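# Seat the hose connector fully onto the tap

## Task

Slide the hose connector onto the tap until it is fully seated, and keep the pipe frame upright (do not knock it over).

## Robot and tools

Robot: two arms, left_arm and right_arm, each ending in a two-finger gripper. The fingers point along the gripper's own +z axis and open and close along its y axis. end_effector_position is the point between the finger pads, roughly 1 cm short of the fingertips.

Frame: all reported hand poses, velocities and targets use the scene frame. Its origin is at table-top height, halfway between the two arms' nominal bases. +z is up, +x points out over the table, and left_arm sits on the +y side (arm names do not match image left/right). Real bases sit somewhat off their nominal spots; a BASES line, if present, gives the calibrated place. Reported position and orientation may be off by a few centimetres, more at long reach.

Tool execute_actions(actions, cameras). actions is a list of actions; each action is a table of 1 to 15 rows, and each row lasts one control step (1/30 s). If there are fewer than 15 rows, the last row repeats to fill 15 steps. Every row holds 14 numbers in [-1, 1], one list covering both arms: dx, dy, dz, rx, ry, rz, opening for left_arm, then the same seven for right_arm. dx, dy, dz are an offset along scene axes and rx, ry, rz are one rotation vector; 1.0 equals 0.6 m or 180 degrees. Each row is an offset from that arm's Hand target as it was when the action began, not from the preceding row, so repeating the same offset in a new action moves further. Rotation is about the Hand target's position. Opening is absolute, not an offset: +1 fully open (0.094 m), -1 closed. A row of six zeros re-commands the current Hand target; a 0 in the opening slot is a real command (half open), so resend the present opening to leave a gripper unchanged. An empty actions list just returns state and images. cameras: omitted, null or ["all"] gives every camera; [] gives none; an unknown name makes the call invalid.

Tool move(target, speed, blend, opening_speed, blocking, cameras). target is one 14-number row, laid out as above, or a list of up to 15 such rows forming waypoints; every row is an offset from the Hand targets at the start of the move, not from the previous waypoint. Grippers follow straight paths and turn the shorter way; all arms finish together; the whole move is capped at 10 s. speed: m/s, 0.002 to 4.3, default 0.25 (turn rate up to twice that in rad/s), one value or one per waypoint. blend: metres of corner rounding per waypoint, default 0. opening_speed: rate of opening change per second on the -1..+1 scale, 0.2 or more. blocking=false returns after about 0.5 s while the move continues. Paths ignore obstacles and the other arm; avoid paths passing near an arm's own base (go around it). Faster moves stray more, and contacts hit harder; aiming far beyond a contact presses harder. The result adds a move: line giving the ending (done, off_target, moving, held, fault) and limits (paced = command clipped, held = steps withheld). done means within 10 mm and 2 degrees at rest; neither done nor off_target tells you about contact.

Tool wait(seconds 0 to 10): lets time pass with last commands held. stop(): brakes a running move. zoom_image(camera, region [x0, y0, x1, y1] in pixels, at most 504 by 504): enlarged view of a camera's most recent image. finished_scene(scene=1): ends the scene irreversibly; the connector must stay seated without the robot.

Cameras: cam_head_left, cam_head_right, cam_high, cam_low, cam_left_wrist, cam_right_wrist, each 672x504. Calibration (pinhole plus radial distortion, K and T_world_to_cam) is supplied per camera; fixed cameras may have shifted up to about 2.3 degrees and 9 mm, and wrist images can lag while the arm moves.

Control behaviour: each step, commanded orientation is limited to 40 degrees from the measured one. Hand target in results is the last commanded pose after clipping, and the next offsets count from it. The gripper often rests a centimetre or more short due to friction and weight; waiting does not fix it, but another action (even all zeros) re-requests it; if still short, send the remaining distance as an offset. An arm blocked by an object keeps pushing until commanded away: to stop a push, command a target back past the gripper. A wrist near the first joint's axis can swing the whole arm.

Gripping: grip_measured reports opening on the command scale (reads up to about 2.7 mm wide when empty). On a rigid part it reads up to about 3 mm (0.064) narrower than the part. Commanding about 0.05 below first-touch reading (0.11 for small or round parts) squeezes at full force, roughly 50 to 64 N per pad. Close slowly on fragile items. To release, command well above grip_measured.

Result fields: end_effector_position (m), end_effector_quat_wxyz, Hand target, Tool commands, grip_measured, Joint positions (last value is gripper opening in metres), Joint velocities ("within noise" means at rest), Joint torques (include arm weight; joints 3 and 4 wrap at ±28 N m), step readings for action calls. Joint ranges (rad): waist -2.880 to 2.880, shoulder 0.000 to 3.142, elbow 0.000 to 3.019 (straight at 2.964), wrist pitch -1.693 to 1.571, wrist yaw -1.571 to 1.571, wrist roll -2.094 to 2.094.

Avoid: dropping or releasing moving parts, slamming, hard hits or very hard pushes, toppling the pipe frame, anything leaving the table, and any collision or grip between the two arms (can fail the task). The clearance check may hold commands bringing arms too close, but not gripper-to-gripper contact. Loose objects may be nudged occasionally. Motors heat when holding loads, stretched out, or pushing against unreachable poses; MOTOR HOT appears near 85 °C and at 100 °C the arm drops and faults for 30 to 60 s or more.

Each tool is called after "Request:" as a command line: name --argument value for each argument, lists and objects as JSON in quotes; but a table of rows of numbers goes row by row, as --pt "numbers of a row", without its own name.

## Session

Request:
execute_actions --actions '[]'

Scene clock: 0.00 s.
left_arm: end_effector_position=(+0.5229, +0.5058, +0.2072) grip_measured=+1.000 end_effector_quat_wxyz=(+0.000, +0.562, +0.826, +0.040) | right_arm: end_effector_position=(+0.3636, -0.6290, +0.1337) grip_measured=+1.000 end_effector_quat_wxyz=(+0.429, +0.415, +0.751, -0.283)
Joint positions: left_arm=[0.293 1.642 1.508 -1.376 -0.051 1.465 0.094] | right_arm=[-0.753 1.354 0.594 0.242 0.304 0.091 0.094]
Joint velocities: within noise
Joint torques (N m): no reading
Heat: left arm: hottest wrist yaw 30 °C; right arm: hottest waist 30 °C.
Hand target: left_arm +0.5294, +0.5076, +0.2137; +0.006, +0.561, +0.826, +0.047 | right_arm +0.3694, -0.6343, +0.1437; +0.438, +0.414, +0.745, -0.285
Tool commands: left_gripper/opening=+1.0 right_gripper/opening=+1.0

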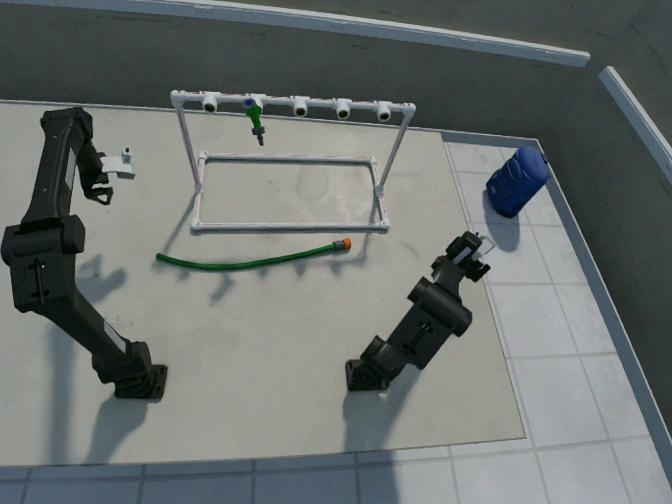

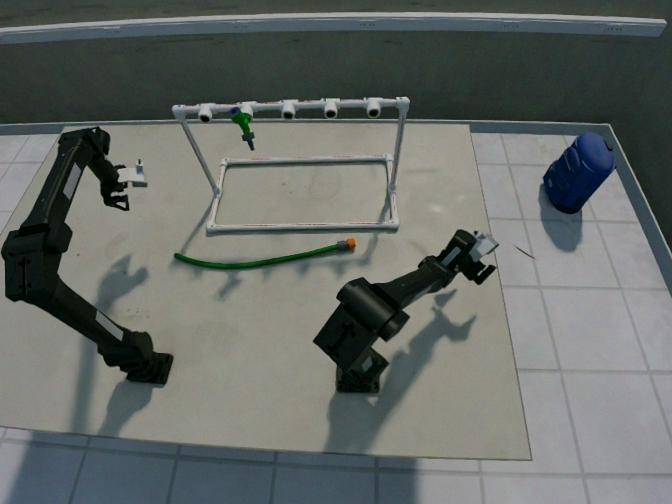

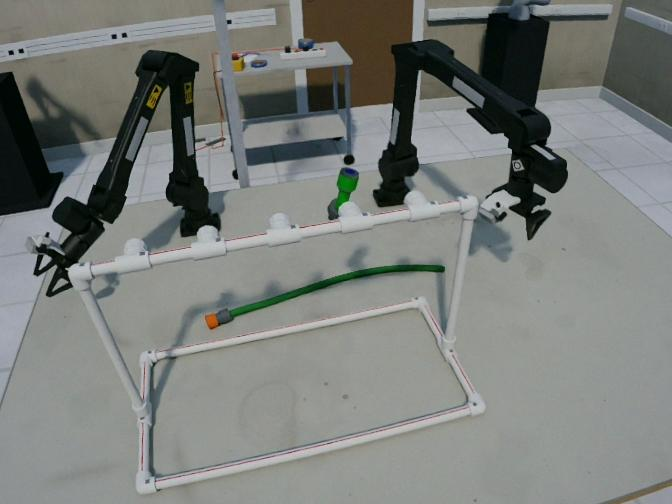

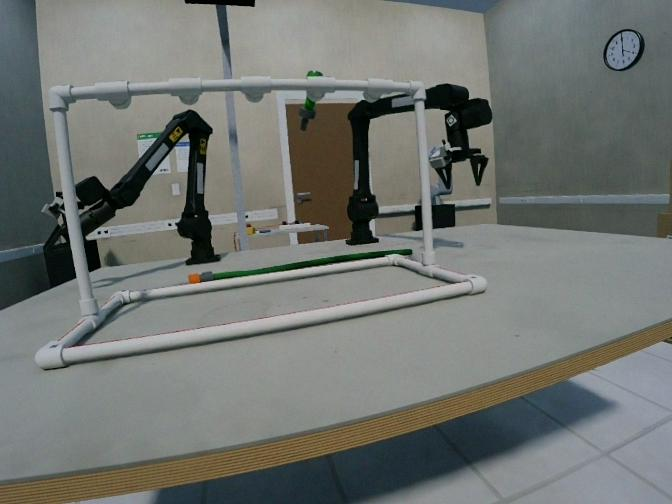

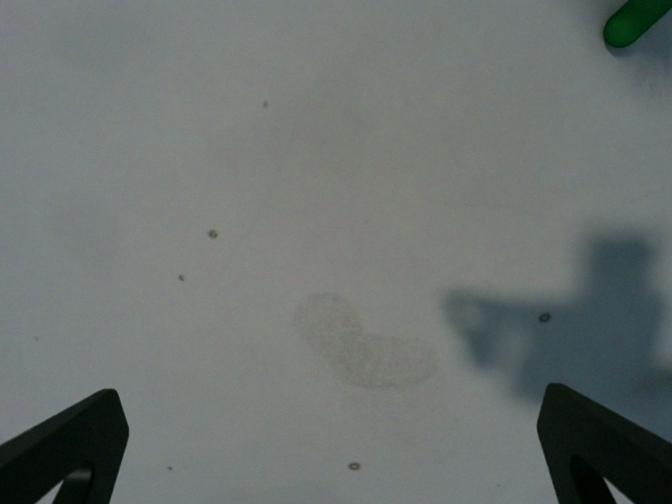

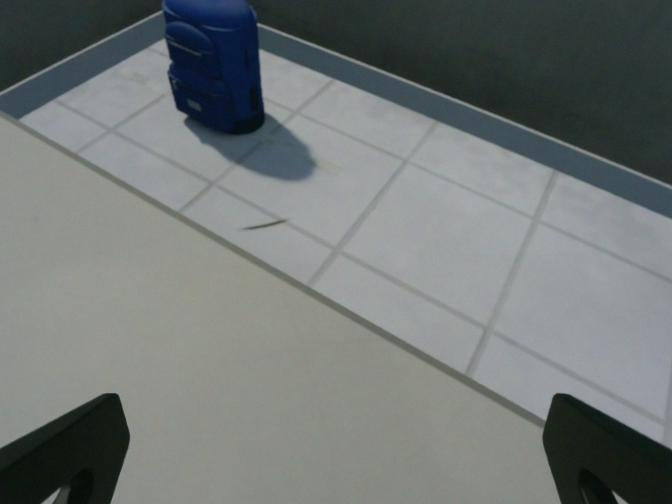

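Request:
zoom_image --camera "cam_head_left" --region '[160, 70, 430, 280]'

Request:
zoom_image --camera "cam_high" --region '[290, 150, 400, 240]'

Request:
zoom_image --camera "cam_low" --region '[260, 50, 370, 140]'

Request:
zoom_image --camera "cam_high" --region '[190, 250, 460, 350]'

Request:
zoom_image --camera "cam_head_right" --region '[200, 80, 300, 170]'

Scaled by 1.867 from the camera's 672x504 image, which has a finer 960x720 frame.

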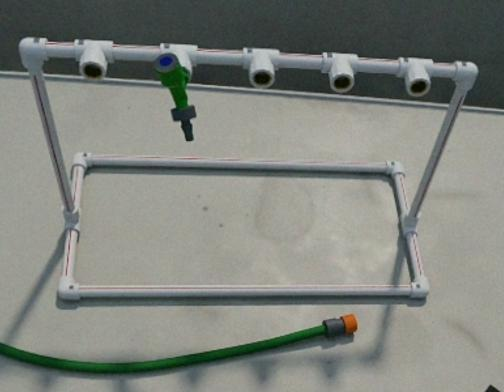

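Scaled by 4.582 from the camera's 672x504 image, which has a finer 960x720 frame.

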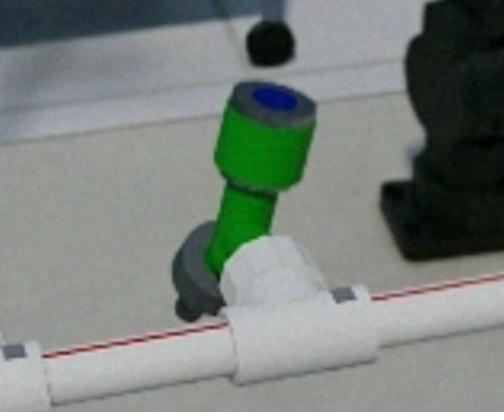

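Scaled by 4.582 from the camera's 672x504 image, which has a finer 960x720 frame.

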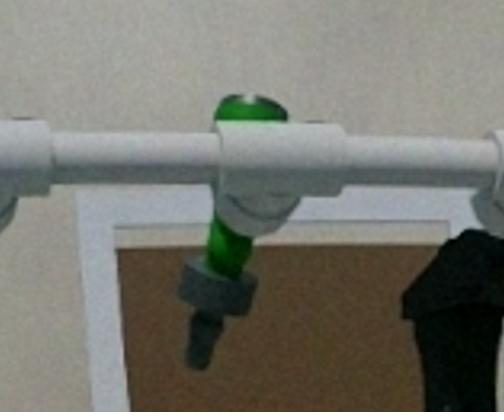

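Scaled by 1.867 from the camera's 672x504 image, which has a finer 960x720 frame.

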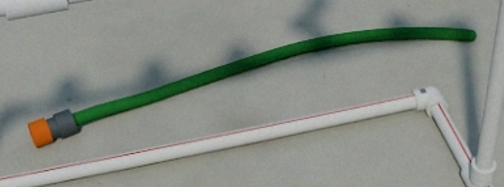

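Scaled by 5.040 from the camera's 672x504 image, which has a finer 960x720 frame.

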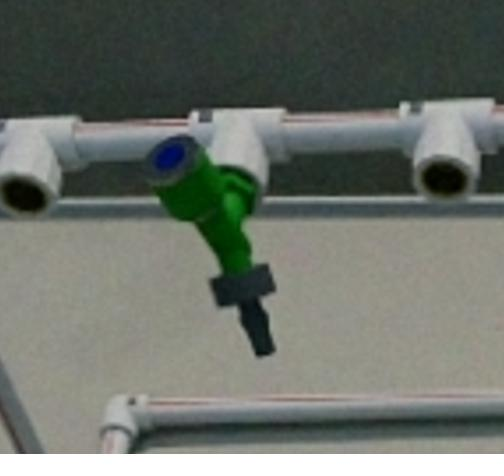

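Request:
move --pt "-0.3 -0.25 0.4 -0.16 -0.215 0.135 1 0.05 0.35 0.12 0.165 0.06 -0.04 1" --pt "-0.215 -0.647 0.377 -0.319 -0.43 0.27 1 0.135 0.673 0.093 0.331 0.119 -0.081 1" --blend '[0.05,0]' --speed 0.35

Scene clock: 6.77 s.
left_arm: end_effector_position=(+0.4016, +0.1258, +0.4490) grip_measured=+1.000 end_effector_quat_wxyz=(+0.708, -0.009, +0.706, -0.001) | right_arm: end_effector_position=(+0.4361, -0.2340, +0.1868) grip_measured=+1.000 end_effector_quat_wxyz=(-0.008, +0.602, +0.799, -0.008)
Joint positions: left_arm=[-0.856 0.941 0.866 0.081 -0.89 -0.009 0.094] | right_arm=[0.054 1.422 1.205 -1.376 0.002 1.357 0.094]
Joint velocities: within noise
Joint torques (N m): left_arm=[0.26 -4.89 10.18 2.84 0.02 0.08] | right_arm=[-0.32 -9.82 13.15 0.17 0.03 0.2]
Heat: left arm: hottest wrist yaw 30 °C; right arm: hottest waist 30 °C.
Hand target: left_arm +0.4004, +0.1194, +0.4399; +0.707, +0.000, +0.707, +0.000 | right_arm +0.4505, -0.2306, +0.1996; +0.000, +0.605, +0.796, +0.001
Off the commanded pose: left_arm 0.011 m, 1 deg | right_arm 0.019 m, 1 deg.
move: off_target (left_arm, right_arm)
camera_calibration:
cam_left_wrist: T_world_to_cam=[[0.00298262, -0.999578, 0.0288899, 0.109434], [-0.427704, -0.0273894, -0.903504, 0.618753], [0.903914, -0.00966154, -0.427605, -0.07839], [0, 0, 0, 1]] pos_world=[0.335174, 0.125578, 0.522364]
cam_right_wrist: T_world_to_cam=[[-0.960582, -0.277197, 0.0210863, 0.347977], [-0.243539, 0.875664, 0.417014, 0.270763], [-0.13406, 0.395441, -0.908655, 0.406487], [0, 0, 0, 1]] pos_world=[0.454695, -0.301381, 0.249107]

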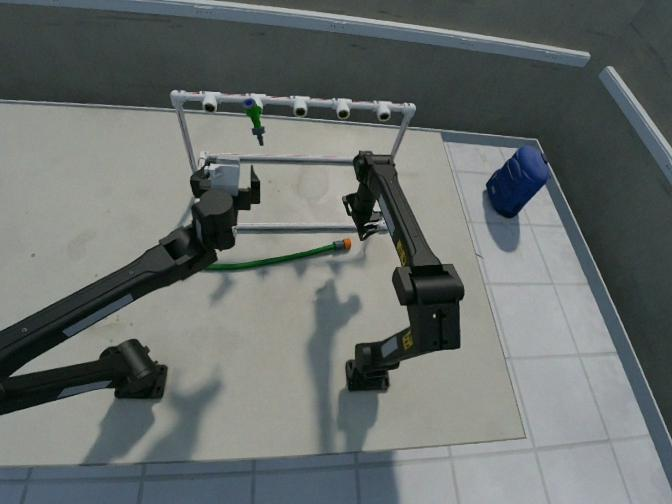

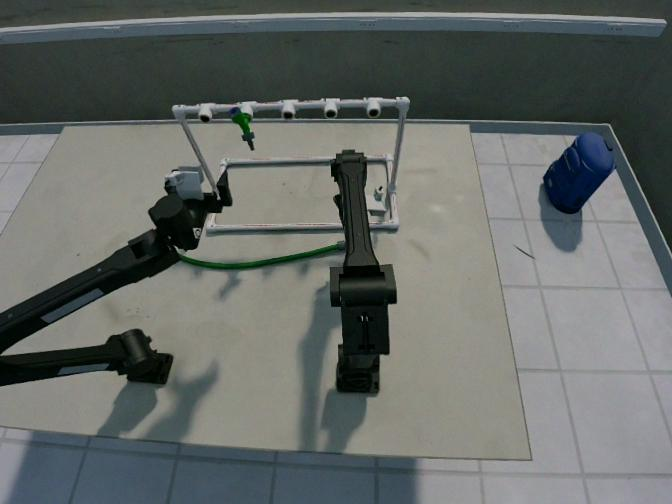

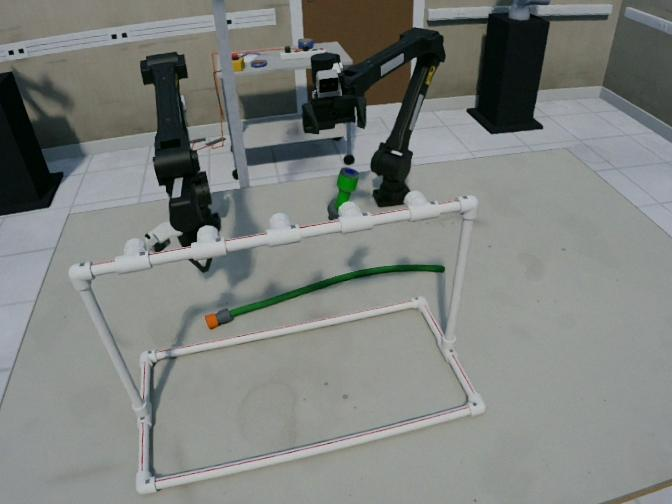

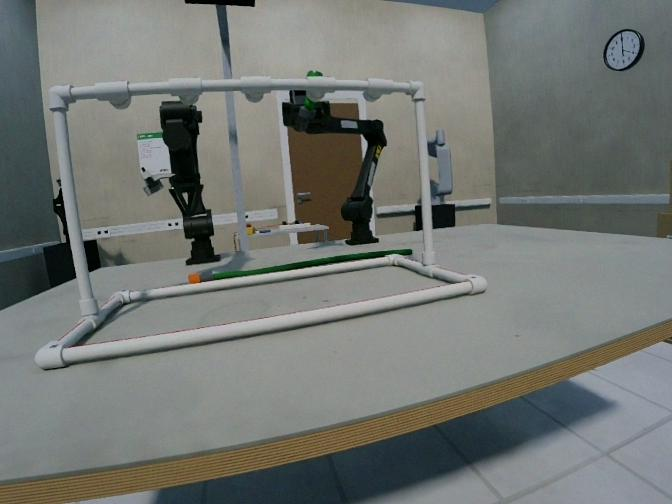

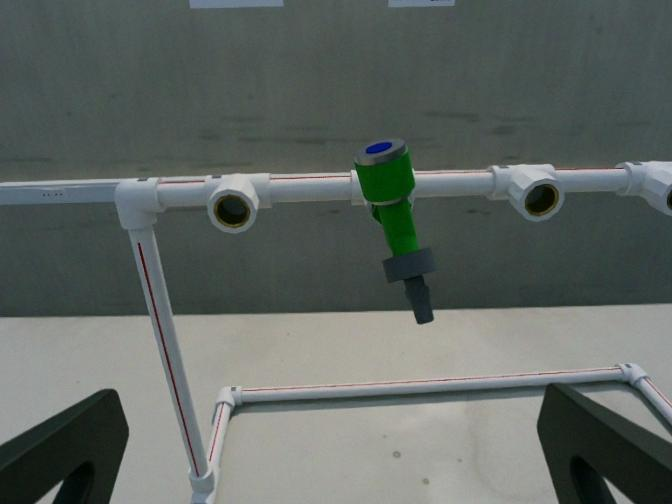

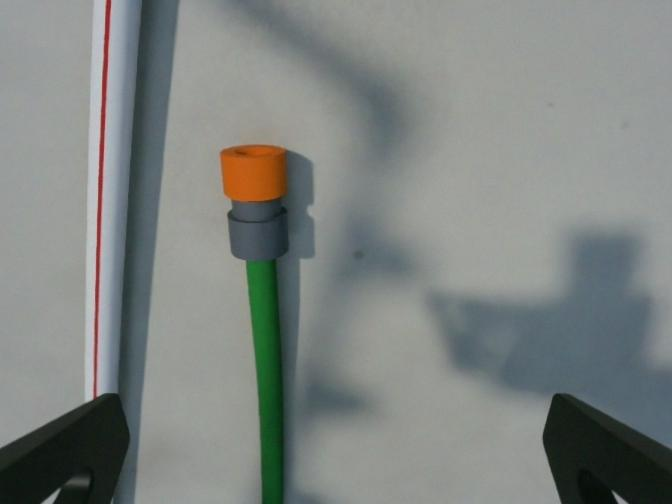

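Request:
zoom_image --camera "cam_left_wrist" --region '[320, 120, 500, 340]'

Request:
zoom_image --camera "cam_right_wrist" --region '[160, 120, 360, 300]'

Scaled by 2.291 from the camera's 672x504 image, which has a finer 960x720 frame.

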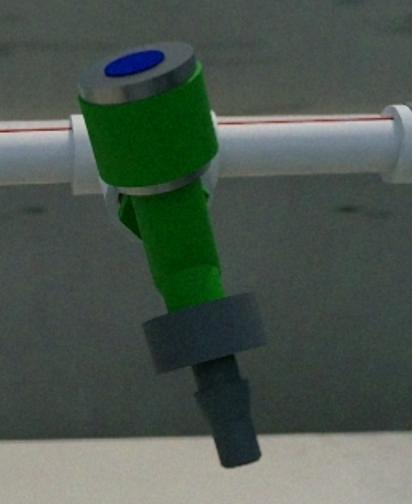

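Scaled by 2.520 from the camera's 672x504 image, which has a finer 960x720 frame.

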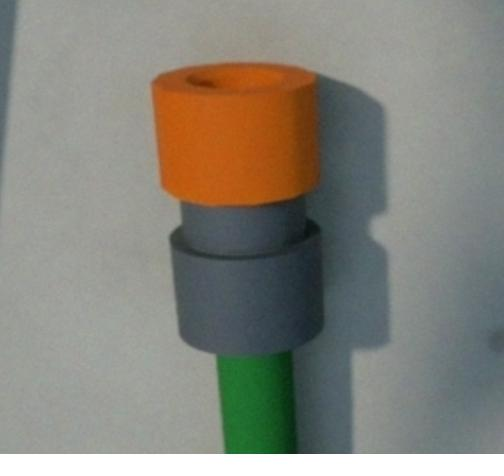

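Request:
move --target '[0.049,0.168,-0.017,0,0,-0.333,1,0.049,0.061,-0.216,0,0,0,0.3]' --speed 0.3 --cameras '["cam_left_wrist","cam_right_wrist"]'

Request:
zoom_image --camera "cam_left_wrist" --region '[250, 80, 450, 340]'

Scene clock: 12.20 s.
left_arm: end_effector_position=(+0.4205, +0.2151, +0.3996) grip_measured=+1.000 end_effector_quat_wxyz=(+0.590, +0.343, +0.631, -0.369) | right_arm: end_effector_position=(+0.4797, -0.1979, +0.0770) grip_measured=+0.302 end_effector_quat_wxyz=(+0.002, +0.603, +0.798, +0.001)
Joint positions: left_arm=[0.034 0.938 0.765 0.108 1.067 -0.003 0.094] | right_arm=[0.128 1.625 1.128 -1.068 0.001 1.434 0.061]
Joint velocities: within noise
Joint torques (N m): left_arm=[2.49 -4.84 16.28 2.7 0.28 0.04] | right_arm=[-0.09 -11.99 7.8 1.16 0.05 0.19]
Heat: left arm: hottest elbow 29 °C; right arm: hottest waist 30 °C.
Hand target: left_arm +0.4298, +0.2202, +0.4299; +0.613, +0.353, +0.613, -0.353 | right_arm +0.4799, -0.1939, +0.0700; +0.000, +0.605, +0.796, +0.001
Off the commanded pose: left_arm 0.032 m, 4 deg | right_arm 0.008 m, 0 deg.
move: off_target (left_arm)
camera_calibration:
cam_left_wrist: T_world_to_cam=[[-0.871234, -0.485005, 0.0756363, 0.438286], [-0.282199, 0.368811, -0.885631, 0.431252], [0.40164, -0.792937, -0.458189, 0.276121], [0, 0, 0, 1]] pos_world=[0.392647, 0.272467, 0.475295]
cam_right_wrist: T_world_to_cam=[[-0.961636, -0.274226, -0.00743918, 0.4055], [-0.252801, 0.875322, 0.412193, 0.300274], [-0.106522, 0.39826, -0.911066, 0.285839], [0, 0, 0, 1]] pos_world=[0.496302, -0.265475, 0.139664]
Images, in order (width x height): cam_left_wrist 672x504, cam_right_wrist 672x504.

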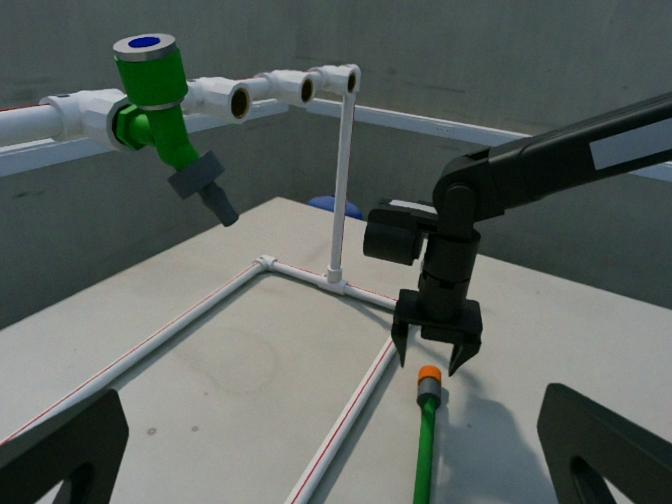

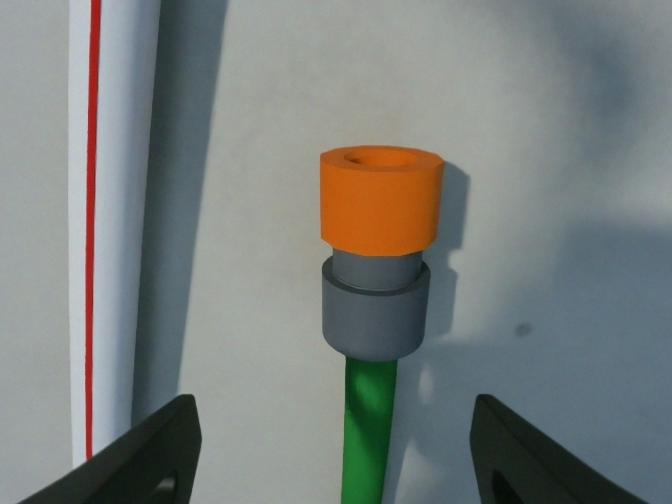

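Scaled by 1.938 from the camera's 672x504 image, which has a finer 960x720 frame.

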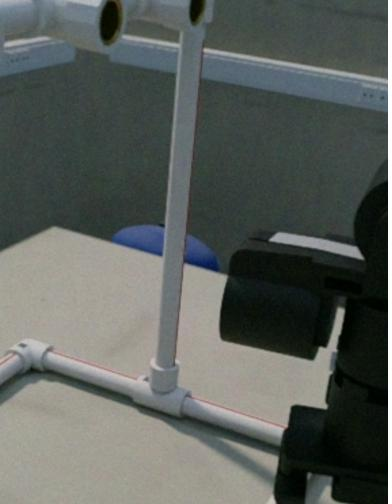

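Request:
zoom_image --camera "cam_left_wrist" --region '[90, 20, 270, 240]'

Scaled by 2.291 from the camera's 672x504 image, which has a finer 960x720 frame.

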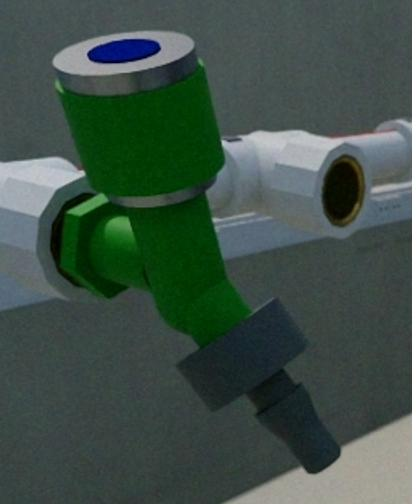

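Request:
move --target '[0,0,0,0,0,0,1,-0.028,0.0067,-0.097,0,0,0,0.4]' --speed 0.12 --cameras '["cam_left_wrist","cam_right_wrist"]'

Scene clock: 14.83 s.
left_arm: end_effector_position=(+0.4205, +0.2151, +0.3997) grip_measured=+1.000 end_effector_quat_wxyz=(+0.590, +0.344, +0.631, -0.369) | right_arm: end_effector_position=(+0.4633, -0.1939, +0.0175) grip_measured=+0.398 end_effector_quat_wxyz=(+0.001, +0.603, +0.798, +0.001)
Joint positions: left_arm=[0.034 0.938 0.765 0.108 1.068 -0.003 0.094] | right_arm=[0.143 1.68 1.014 -0.902 0.001 1.449 0.066]
Joint velocities: within noise
Joint torques (N m): left_arm=[2.49 -4.89 16.28 2.7 0.27 0.05] | right_arm=[-0.03 -12.28 7.05 1.18 0.05 0.22]
Heat: left arm: hottest elbow 30 °C; right arm: hottest waist 30 °C.
Hand target: left_arm +0.4298, +0.2202, +0.4299; +0.613, +0.353, +0.613, -0.353 | right_arm +0.4630, -0.1899, +0.0118; +0.000, +0.605, +0.796, +0.001
Off the commanded pose: left_arm 0.032 m, 4 deg | right_arm 0.007 m, 0 deg.
move: off_target (left_arm)
camera_calibration:
cam_left_wrist: T_world_to_cam=[[-0.871436, -0.48469, 0.0753322, 0.438424], [-0.281763, 0.368926, -0.885722, 0.431093], [0.401508, -0.793076, -0.458063, 0.276151], [0, 0, 0, 1]] pos_world=[0.392648, 0.272467, 0.475295]
cam_right_wrist: T_world_to_cam=[[-0.961761, -0.273846, -0.00488563, 0.390531], [-0.251392, 0.875539, 0.412593, 0.316549], [-0.10871, 0.398044, -0.910902, 0.229295], [0, 0, 0, 1]] pos_world=[0.480102, -0.261475, 0.0801677]
Images, in order (width x height): cam_left_wrist 672x504, cam_right_wrist 672x504.

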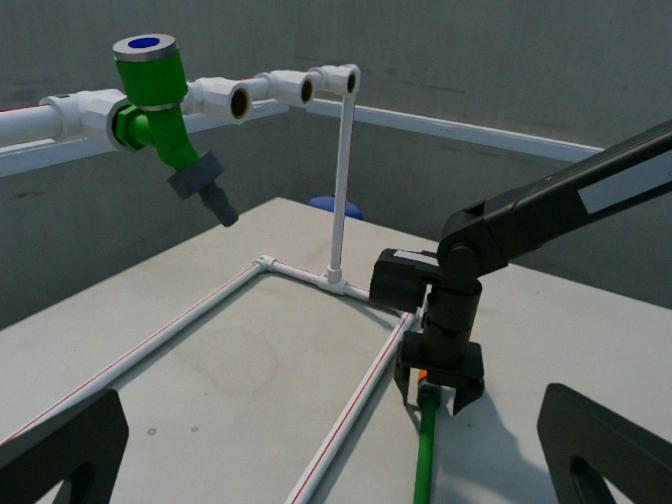

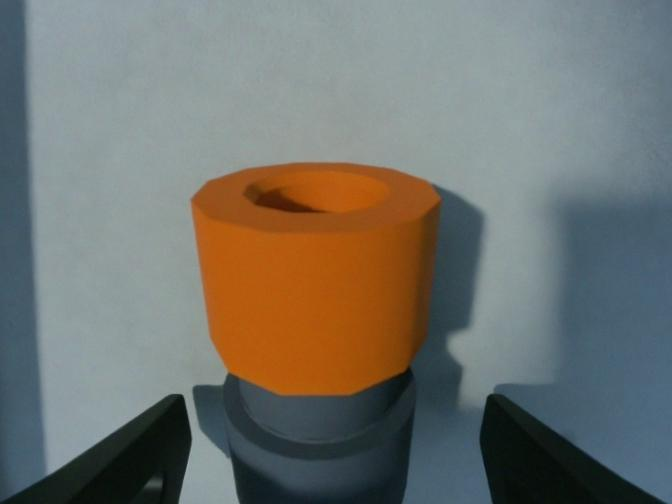

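Request:
move --pt "0 0 0 0 0 0 1 0.006 0.001 0 0 0 0 0.4" --pt "0 0 0 0 0 0 1 0.006 0.001 0 0 0 0 -0.5" --speed 0.1 --opening_speed 0.7 --cameras '["cam_right_wrist"]'

Scene clock: 17.27 s.
left_arm: end_effector_position=(+0.4205, +0.2151, +0.3997) grip_measured=+1.000 end_effector_quat_wxyz=(+0.590, +0.344, +0.631, -0.369) | right_arm: end_effector_position=(+0.4631, -0.1939, +0.0164) grip_measured=-0.309 end_effector_quat_wxyz=(+0.001, +0.603, +0.798, +0.000)
Joint positions: left_arm=[0.034 0.938 0.765 0.108 1.068 -0.003 0.094] | right_arm=[0.143 1.683 1.014 -0.901 0.001 1.45 0.032]
Joint velocities: within noise
Joint torques (N m): left_arm=[2.49 -4.95 16.23 2.71 0.28 0.03] | right_arm=[-0.09 -11.58 7.98 1.01 0.04 0.19]
Heat: left arm: hottest elbow 31 °C; right arm: hottest waist 30 °C.
Hand target: left_arm +0.4298, +0.2202, +0.4299; +0.613, +0.353, +0.613, -0.353 | right_arm +0.4667, -0.1893, +0.0117; +0.000, +0.605, +0.797, +0.001
Off the commanded pose: left_arm 0.032 m, 4 deg | right_arm 0.007 m, 0 deg.
move: off_target (left_arm)
camera_calibration:
cam_right_wrist: T_world_to_cam=[[-0.961973, -0.273134, -0.00256951, 0.390535], [-0.249795, 0.875891, 0.412817, 0.316283], [-0.110504, 0.397761, -0.91081, 0.229065], [0, 0, 0, 1]] pos_world=[0.480002, -0.261474, 0.079071]
Images, in order (width x height): cam_right_wrist 672x504.

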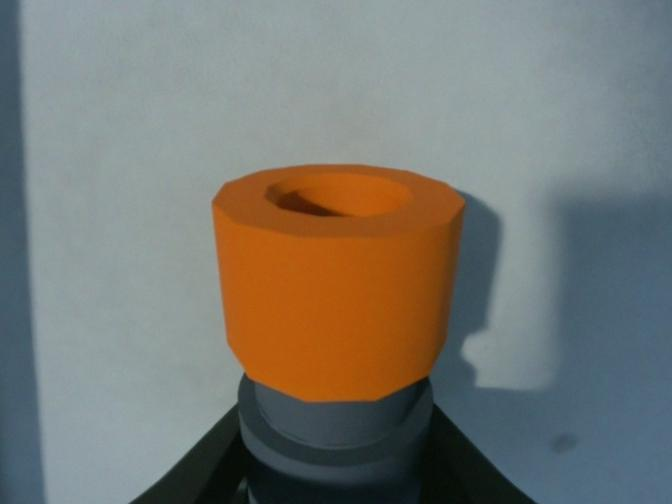

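Request:
move --pt "0.1 -0.01 0.03 0 0 0.16 1 -0.078 0.115 0.347 -0.035 -0.139 0.219 -0.5" --pt "0.225 -0.017 0.05 0 0 0.333 1 0.105 0.366 0.439 -0.089 -0.348 0.548 -0.5" --speed 0.25 --blend '[0.05,0]'

Scene clock: 24.00 s.
left_arm: end_effector_position=(+0.5557, +0.2221, +0.4230) grip_measured=+1.000 end_effector_quat_wxyz=(+0.684, +0.004, +0.729, +0.013) | right_arm: end_effector_position=(+0.5105, +0.0203, +0.2452) grip_measured=-0.309 end_effector_quat_wxyz=(+0.401, -0.248, +0.863, +0.181)
Joint positions: left_arm=[-0.36 1.148 0.978 0.1 -0.398 -0.003 0.094] | right_arm=[0.468 1.325 1.012 -0.358 -0.177 0.004 0.032]
Joint velocities: within noise
Joint torques (N m): left_arm=[0.03 -7.77 17.36 3.19 0 0.03] | right_arm=[-0.85 -9.7 15.06 3.03 -0.09 -0.17]
Heat: left arm: hottest elbow 33 °C; right arm: hottest waist 30 °C.
Hand target: left_arm +0.5648, +0.2101, +0.4598; +0.707, +0.000, +0.707, +0.000 | right_arm +0.5297, +0.0302, +0.2752; +0.432, -0.259, +0.844, +0.182
Off the commanded pose: left_arm 0.040 m, 4 deg | right_arm 0.037 m, 4 deg.
move: off_target (left_arm, right_arm)
camera_calibration:
cam_left_wrist: T_world_to_cam=[[0.00642154, -0.99994, -0.00883106, 0.220059], [-0.488328, 0.00457086, -0.872648, 0.677451], [0.872637, 0.0099162, -0.488269, -0.18925], [0, 0, 0, 1]] pos_world=[0.494552, 0.218826, 0.500715]
cam_right_wrist: T_world_to_cam=[[0.575813, -0.809703, -0.113232, -0.251833], [-0.753213, -0.471502, -0.458646, 0.544131], [0.317978, 0.349382, -0.881375, 0.132543], [0, 0, 0, 1]] pos_world=[0.51271, 0.00634064, 0.337868]

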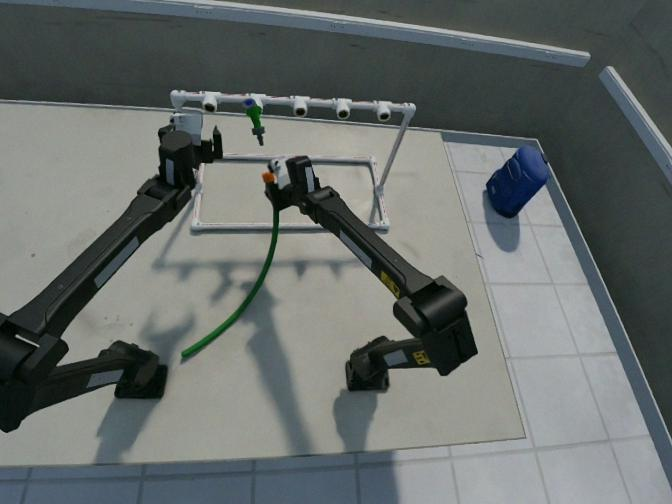

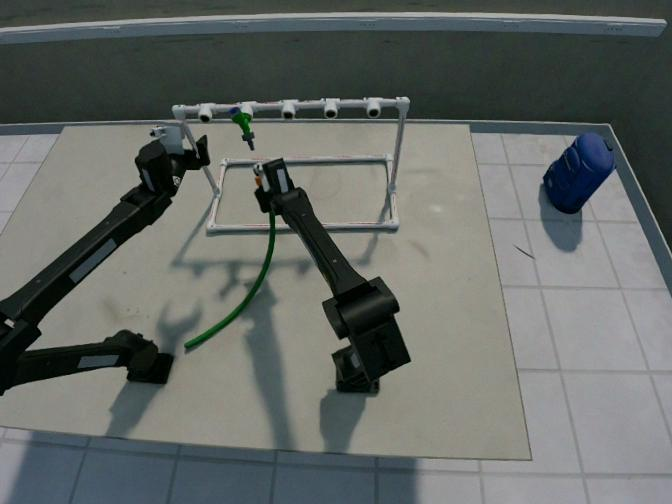

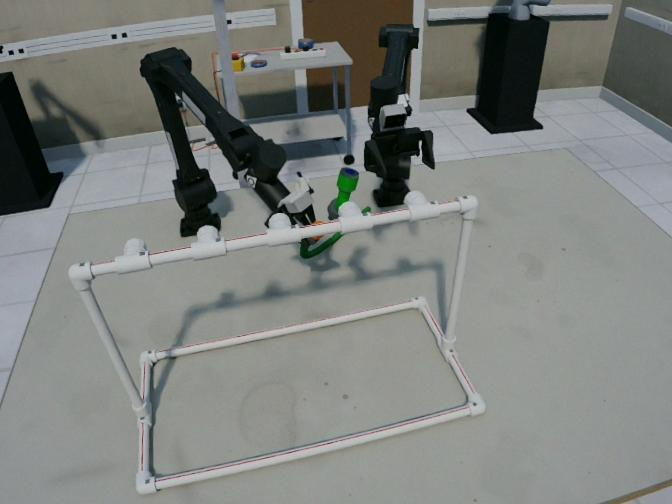

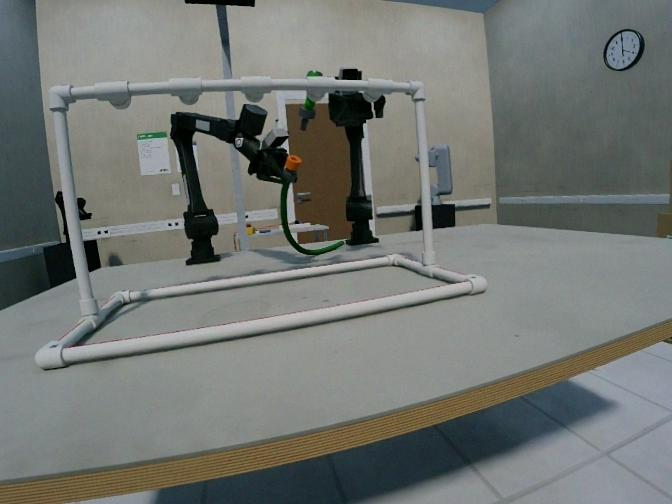

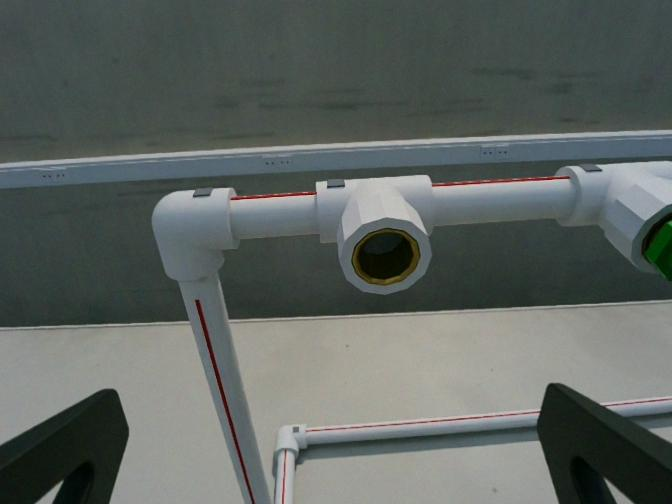

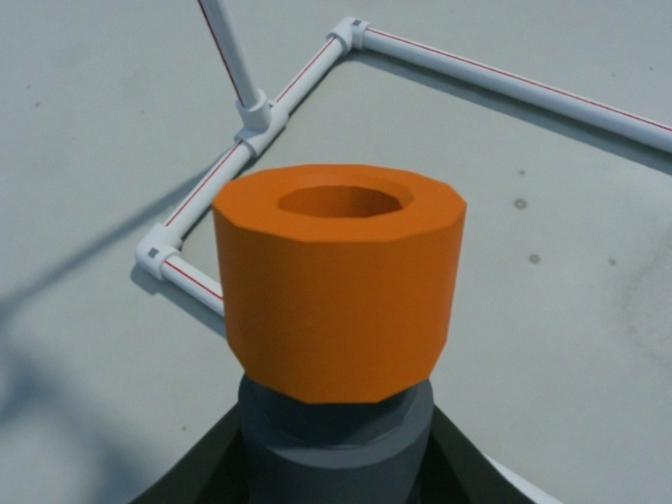

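Request:
move --target '[0.08,-0.035,-0.008,0,-0.02,0,1,-0.044,-0.049,0.12,0.0046,-0.0237,0.0053,-0.5]' --speed 0.2 --cameras '["cam_left_wrist","cam_right_wrist","cam_low"]'

Scene clock: 26.10 s.
left_arm: end_effector_position=(+0.6042, +0.2012, +0.4200) grip_measured=+1.000 end_effector_quat_wxyz=(+0.707, +0.001, +0.707, +0.011) | right_arm: end_effector_position=(+0.4924, -0.0007, +0.3201) grip_measured=-0.309 end_effector_quat_wxyz=(+0.445, -0.264, +0.836, +0.185)
Joint positions: left_arm=[-0.363 1.302 1.054 0.249 -0.401 0.017 0.094] | right_arm=[0.437 1.185 1.043 -0.438 -0.211 -0.049 0.032]
Joint velocities: within noise
Joint torques (N m): left_arm=[0.09 -9.99 17.06 3.04 0.11 0.1] | right_arm=[-1.38 -8.47 15.1 1.83 -0.13 -0.12]
Heat: left arm: hottest elbow 33 °C; right arm: hottest waist 30 °C.
Hand target: left_arm +0.6127, +0.1889, +0.4550; +0.729, +0.000, +0.684, +0.000 | right_arm +0.5032, +0.0010, +0.3471; +0.464, -0.270, +0.824, +0.182
Off the commanded pose: left_arm 0.038 m, 4 deg | right_arm 0.029 m, 3 deg.
move: off_target (left_arm, right_arm)
camera_calibration:
cam_left_wrist: T_world_to_cam=[[0.00618005, -0.999979, -0.00214382, 0.196163], [-0.430504, -0.000725559, -0.902588, 0.67723], [0.902568, 0.00650096, -0.430499, -0.274478], [0, 0, 0, 1]] pos_world=[0.538073, 0.198435, 0.493518]
cam_right_wrist: T_world_to_cam=[[0.607286, -0.79104, -0.0738843, -0.278049], [-0.689478, -0.478532, -0.543716, 0.550708], [0.394745, 0.381133, -0.836011, 0.159278], [0, 0, 0, 1]] pos_world=[0.485682, -0.0171224, 0.412043]
Images, in order (width x height): cam_low 672x504, cam_left_wrist 672x504, cam_right_wrist 672x504.

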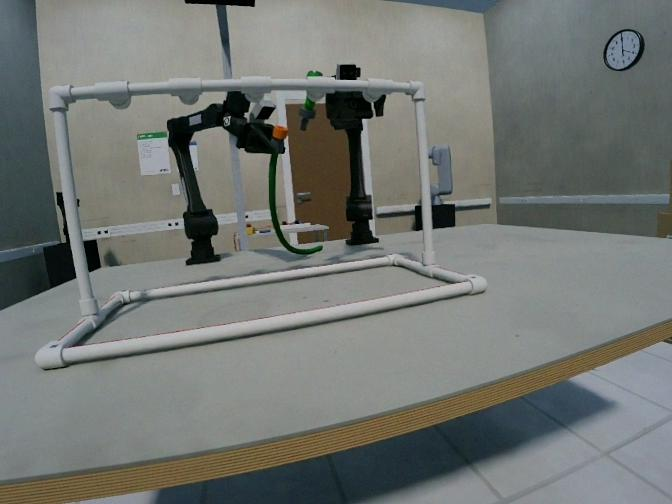

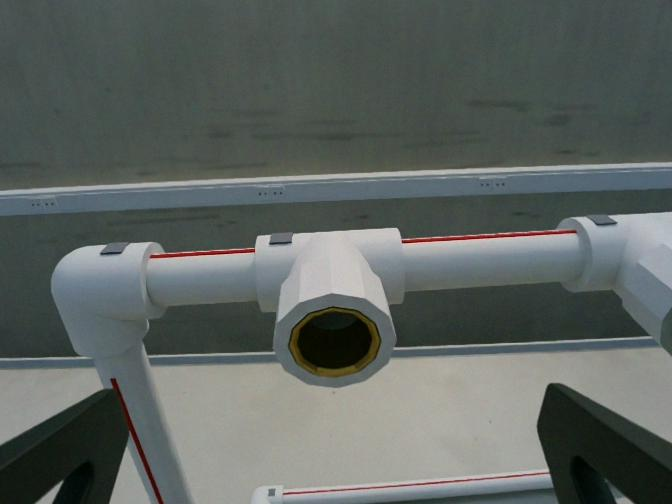

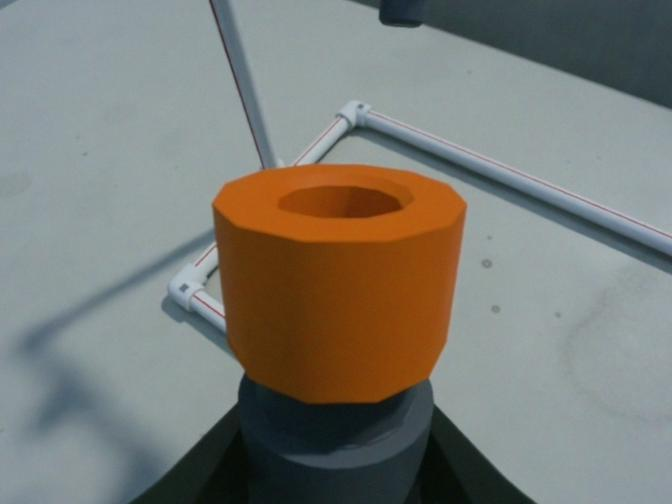

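Request:
move --target '[0.083,0,-0.007,0,0,0,1,0.031,0.018,0.056,0,0,0,-0.5]' --speed 0.12 --cameras '["cam_left_wrist","cam_right_wrist","cam_high"]'

Scene clock: 27.87 s.
left_arm: end_effector_position=(+0.6480, +0.1847, +0.4185) grip_measured=+1.000 end_effector_quat_wxyz=(+0.709, +0.010, +0.705, +0.001) | right_arm: end_effector_position=(+0.5106, +0.0081, +0.3502) grip_measured=-0.309 end_effector_quat_wxyz=(+0.443, -0.264, +0.837, +0.184)
Joint positions: left_arm=[-0.352 1.422 1.163 0.264 -0.363 0.018 0.094] | right_arm=[0.437 1.232 1.164 -0.517 -0.211 -0.049 0.032]
Joint velocities: within noise
Joint torques (N m): left_arm=[2.37 -11.75 17.02 2.96 0.21 0.07] | right_arm=[-0.91 -9 15.92 1.78 0.02 -0.1]
Heat: left arm: hottest elbow 34 °C; right arm: hottest waist 30 °C.
Hand target: left_arm +0.6626, +0.1890, +0.4506; +0.729, +0.000, +0.684, +0.000 | right_arm +0.5218, +0.0118, +0.3808; +0.464, -0.270, +0.824, +0.182
Off the commanded pose: left_arm 0.036 m, 4 deg | right_arm 0.033 m, 3 deg.
move: off_target (left_arm, right_arm)
camera_calibration:
cam_left_wrist: T_world_to_cam=[[-0.0198273, -0.999803, -0.00106678, 0.195832], [-0.426885, 0.00943049, -0.904257, 0.691264], [0.904089, -0.0174736, -0.426987, -0.312618], [0, 0, 0, 1]] pos_world=[0.581607, 0.183812, 0.491805]
cam_right_wrist: T_world_to_cam=[[0.607128, -0.791081, -0.0747437, -0.279594], [-0.691897, -0.480055, -0.539283, 0.583571], [0.390735, 0.379129, -0.838801, 0.176959], [0, 0, 0, 1]] pos_world=[0.504376, -0.00812571, 0.442246]
Images, in order (width x height): cam_high 672x504, cam_left_wrist 672x504, cam_right_wrist 672x504.

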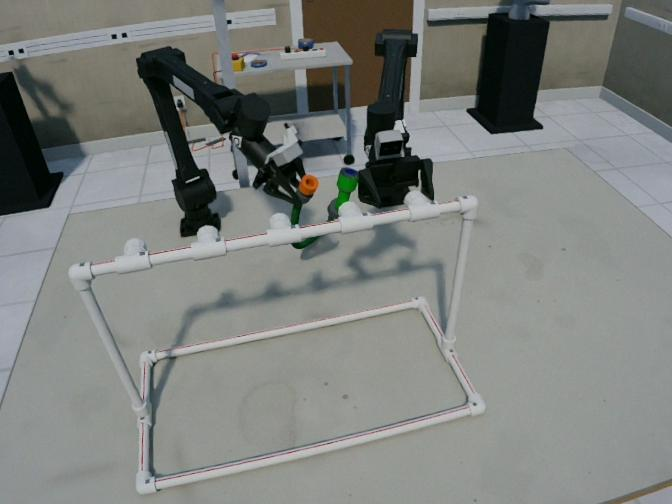

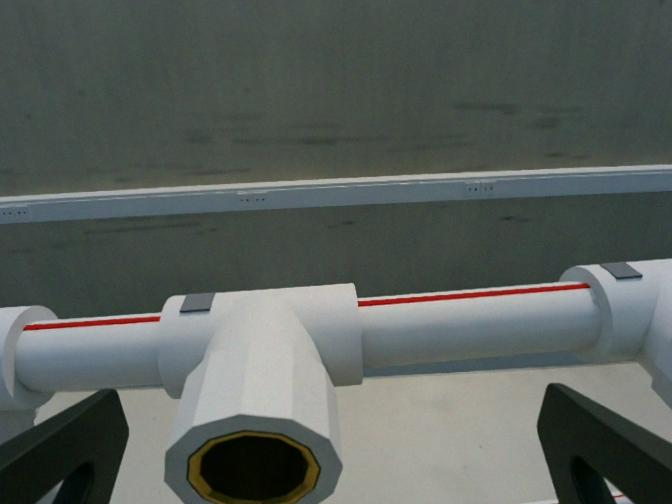

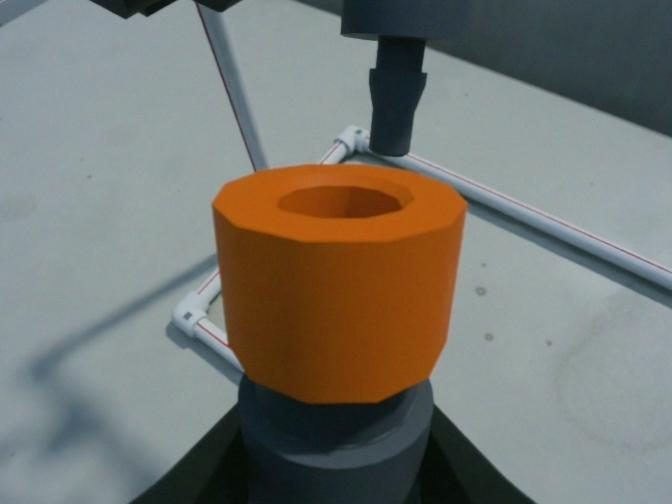

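Request:
move --pt "0.005 0.026 -0.006 0 0 0 1 -0.024 -0.013 -0.042 0 0 0 -0.5" --pt "0.008 0.028 -0.008 0 0 0 1 0.075 0.036 -0.091 0.004 0.007 -0.0045 -0.5" --speed 0.12 --cameras '["cam_left_wrist","cam_right_wrist"]'

Scene clock: 30.17 s.
left_arm: end_effector_position=(+0.6541, +0.2012, +0.4204) grip_measured=+1.000 end_effector_quat_wxyz=(+0.712, +0.009, +0.703, +0.001) | right_arm: end_effector_position=(+0.5495, +0.0268, +0.2880) grip_measured=-0.309 end_effector_quat_wxyz=(+0.423, -0.263, +0.848, +0.182)
Joint positions: left_arm=[-0.315 1.422 1.163 0.272 -0.327 0.018 0.094] | right_arm=[0.437 1.384 1.161 -0.408 -0.211 -0.045 0.032]
Joint velocities: within noise
Joint torques (N m): left_arm=[2.49 -11.69 16.1 3.1 0.2 0.04] | right_arm=[-0.97 -11.69 15.5 3.11 0.05 0.11]
Heat: left arm: hottest elbow 34 °C; right arm: hottest elbow 31 °C.
Hand target: left_arm +0.6674, +0.2058, +0.4458; +0.729, +0.000, +0.684, +0.000 | right_arm +0.5668, +0.0334, +0.3262; +0.457, -0.259, +0.830, +0.187
Off the commanded pose: left_arm 0.029 m, 3 deg | right_arm 0.042 m, 5 deg.
move: off_target (left_arm, right_arm)
camera_calibration:
cam_left_wrist: T_world_to_cam=[[-0.0190049, -0.999819, 0.00126894, 0.210908], [-0.419915, 0.00683008, -0.907538, 0.692741], [0.907364, -0.0177805, -0.419969, -0.322028], [0, 0, 0, 1]] pos_world=[0.587098, 0.200412, 0.493179]
cam_right_wrist: T_world_to_cam=[[0.601934, -0.793799, -0.0869402, -0.286586], [-0.715266, -0.487545, -0.500694, 0.587873], [0.355063, 0.36357, -0.861248, 0.128923], [0, 0, 0, 1]] pos_world=[0.547216, 0.0122506, 0.380463]
Images, in order (width x height): cam_left_wrist 672x504, cam_right_wrist 672x504.

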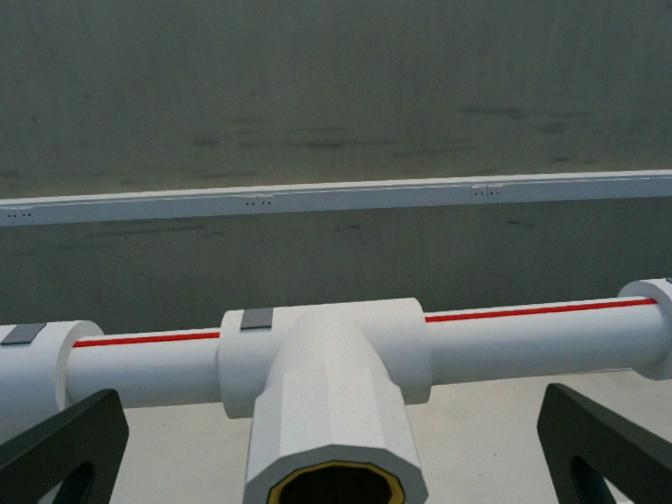

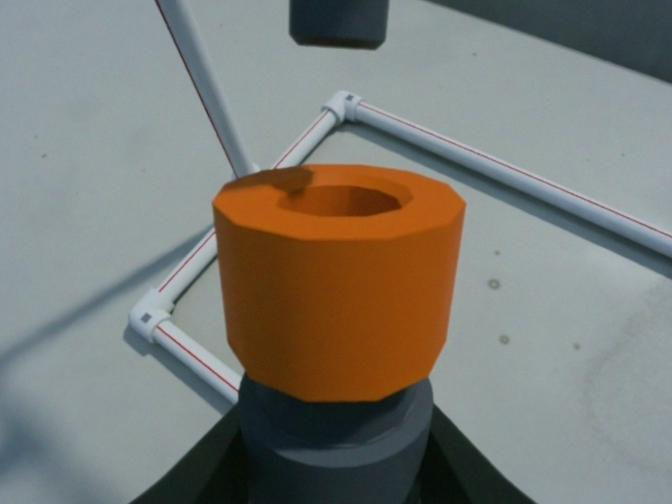

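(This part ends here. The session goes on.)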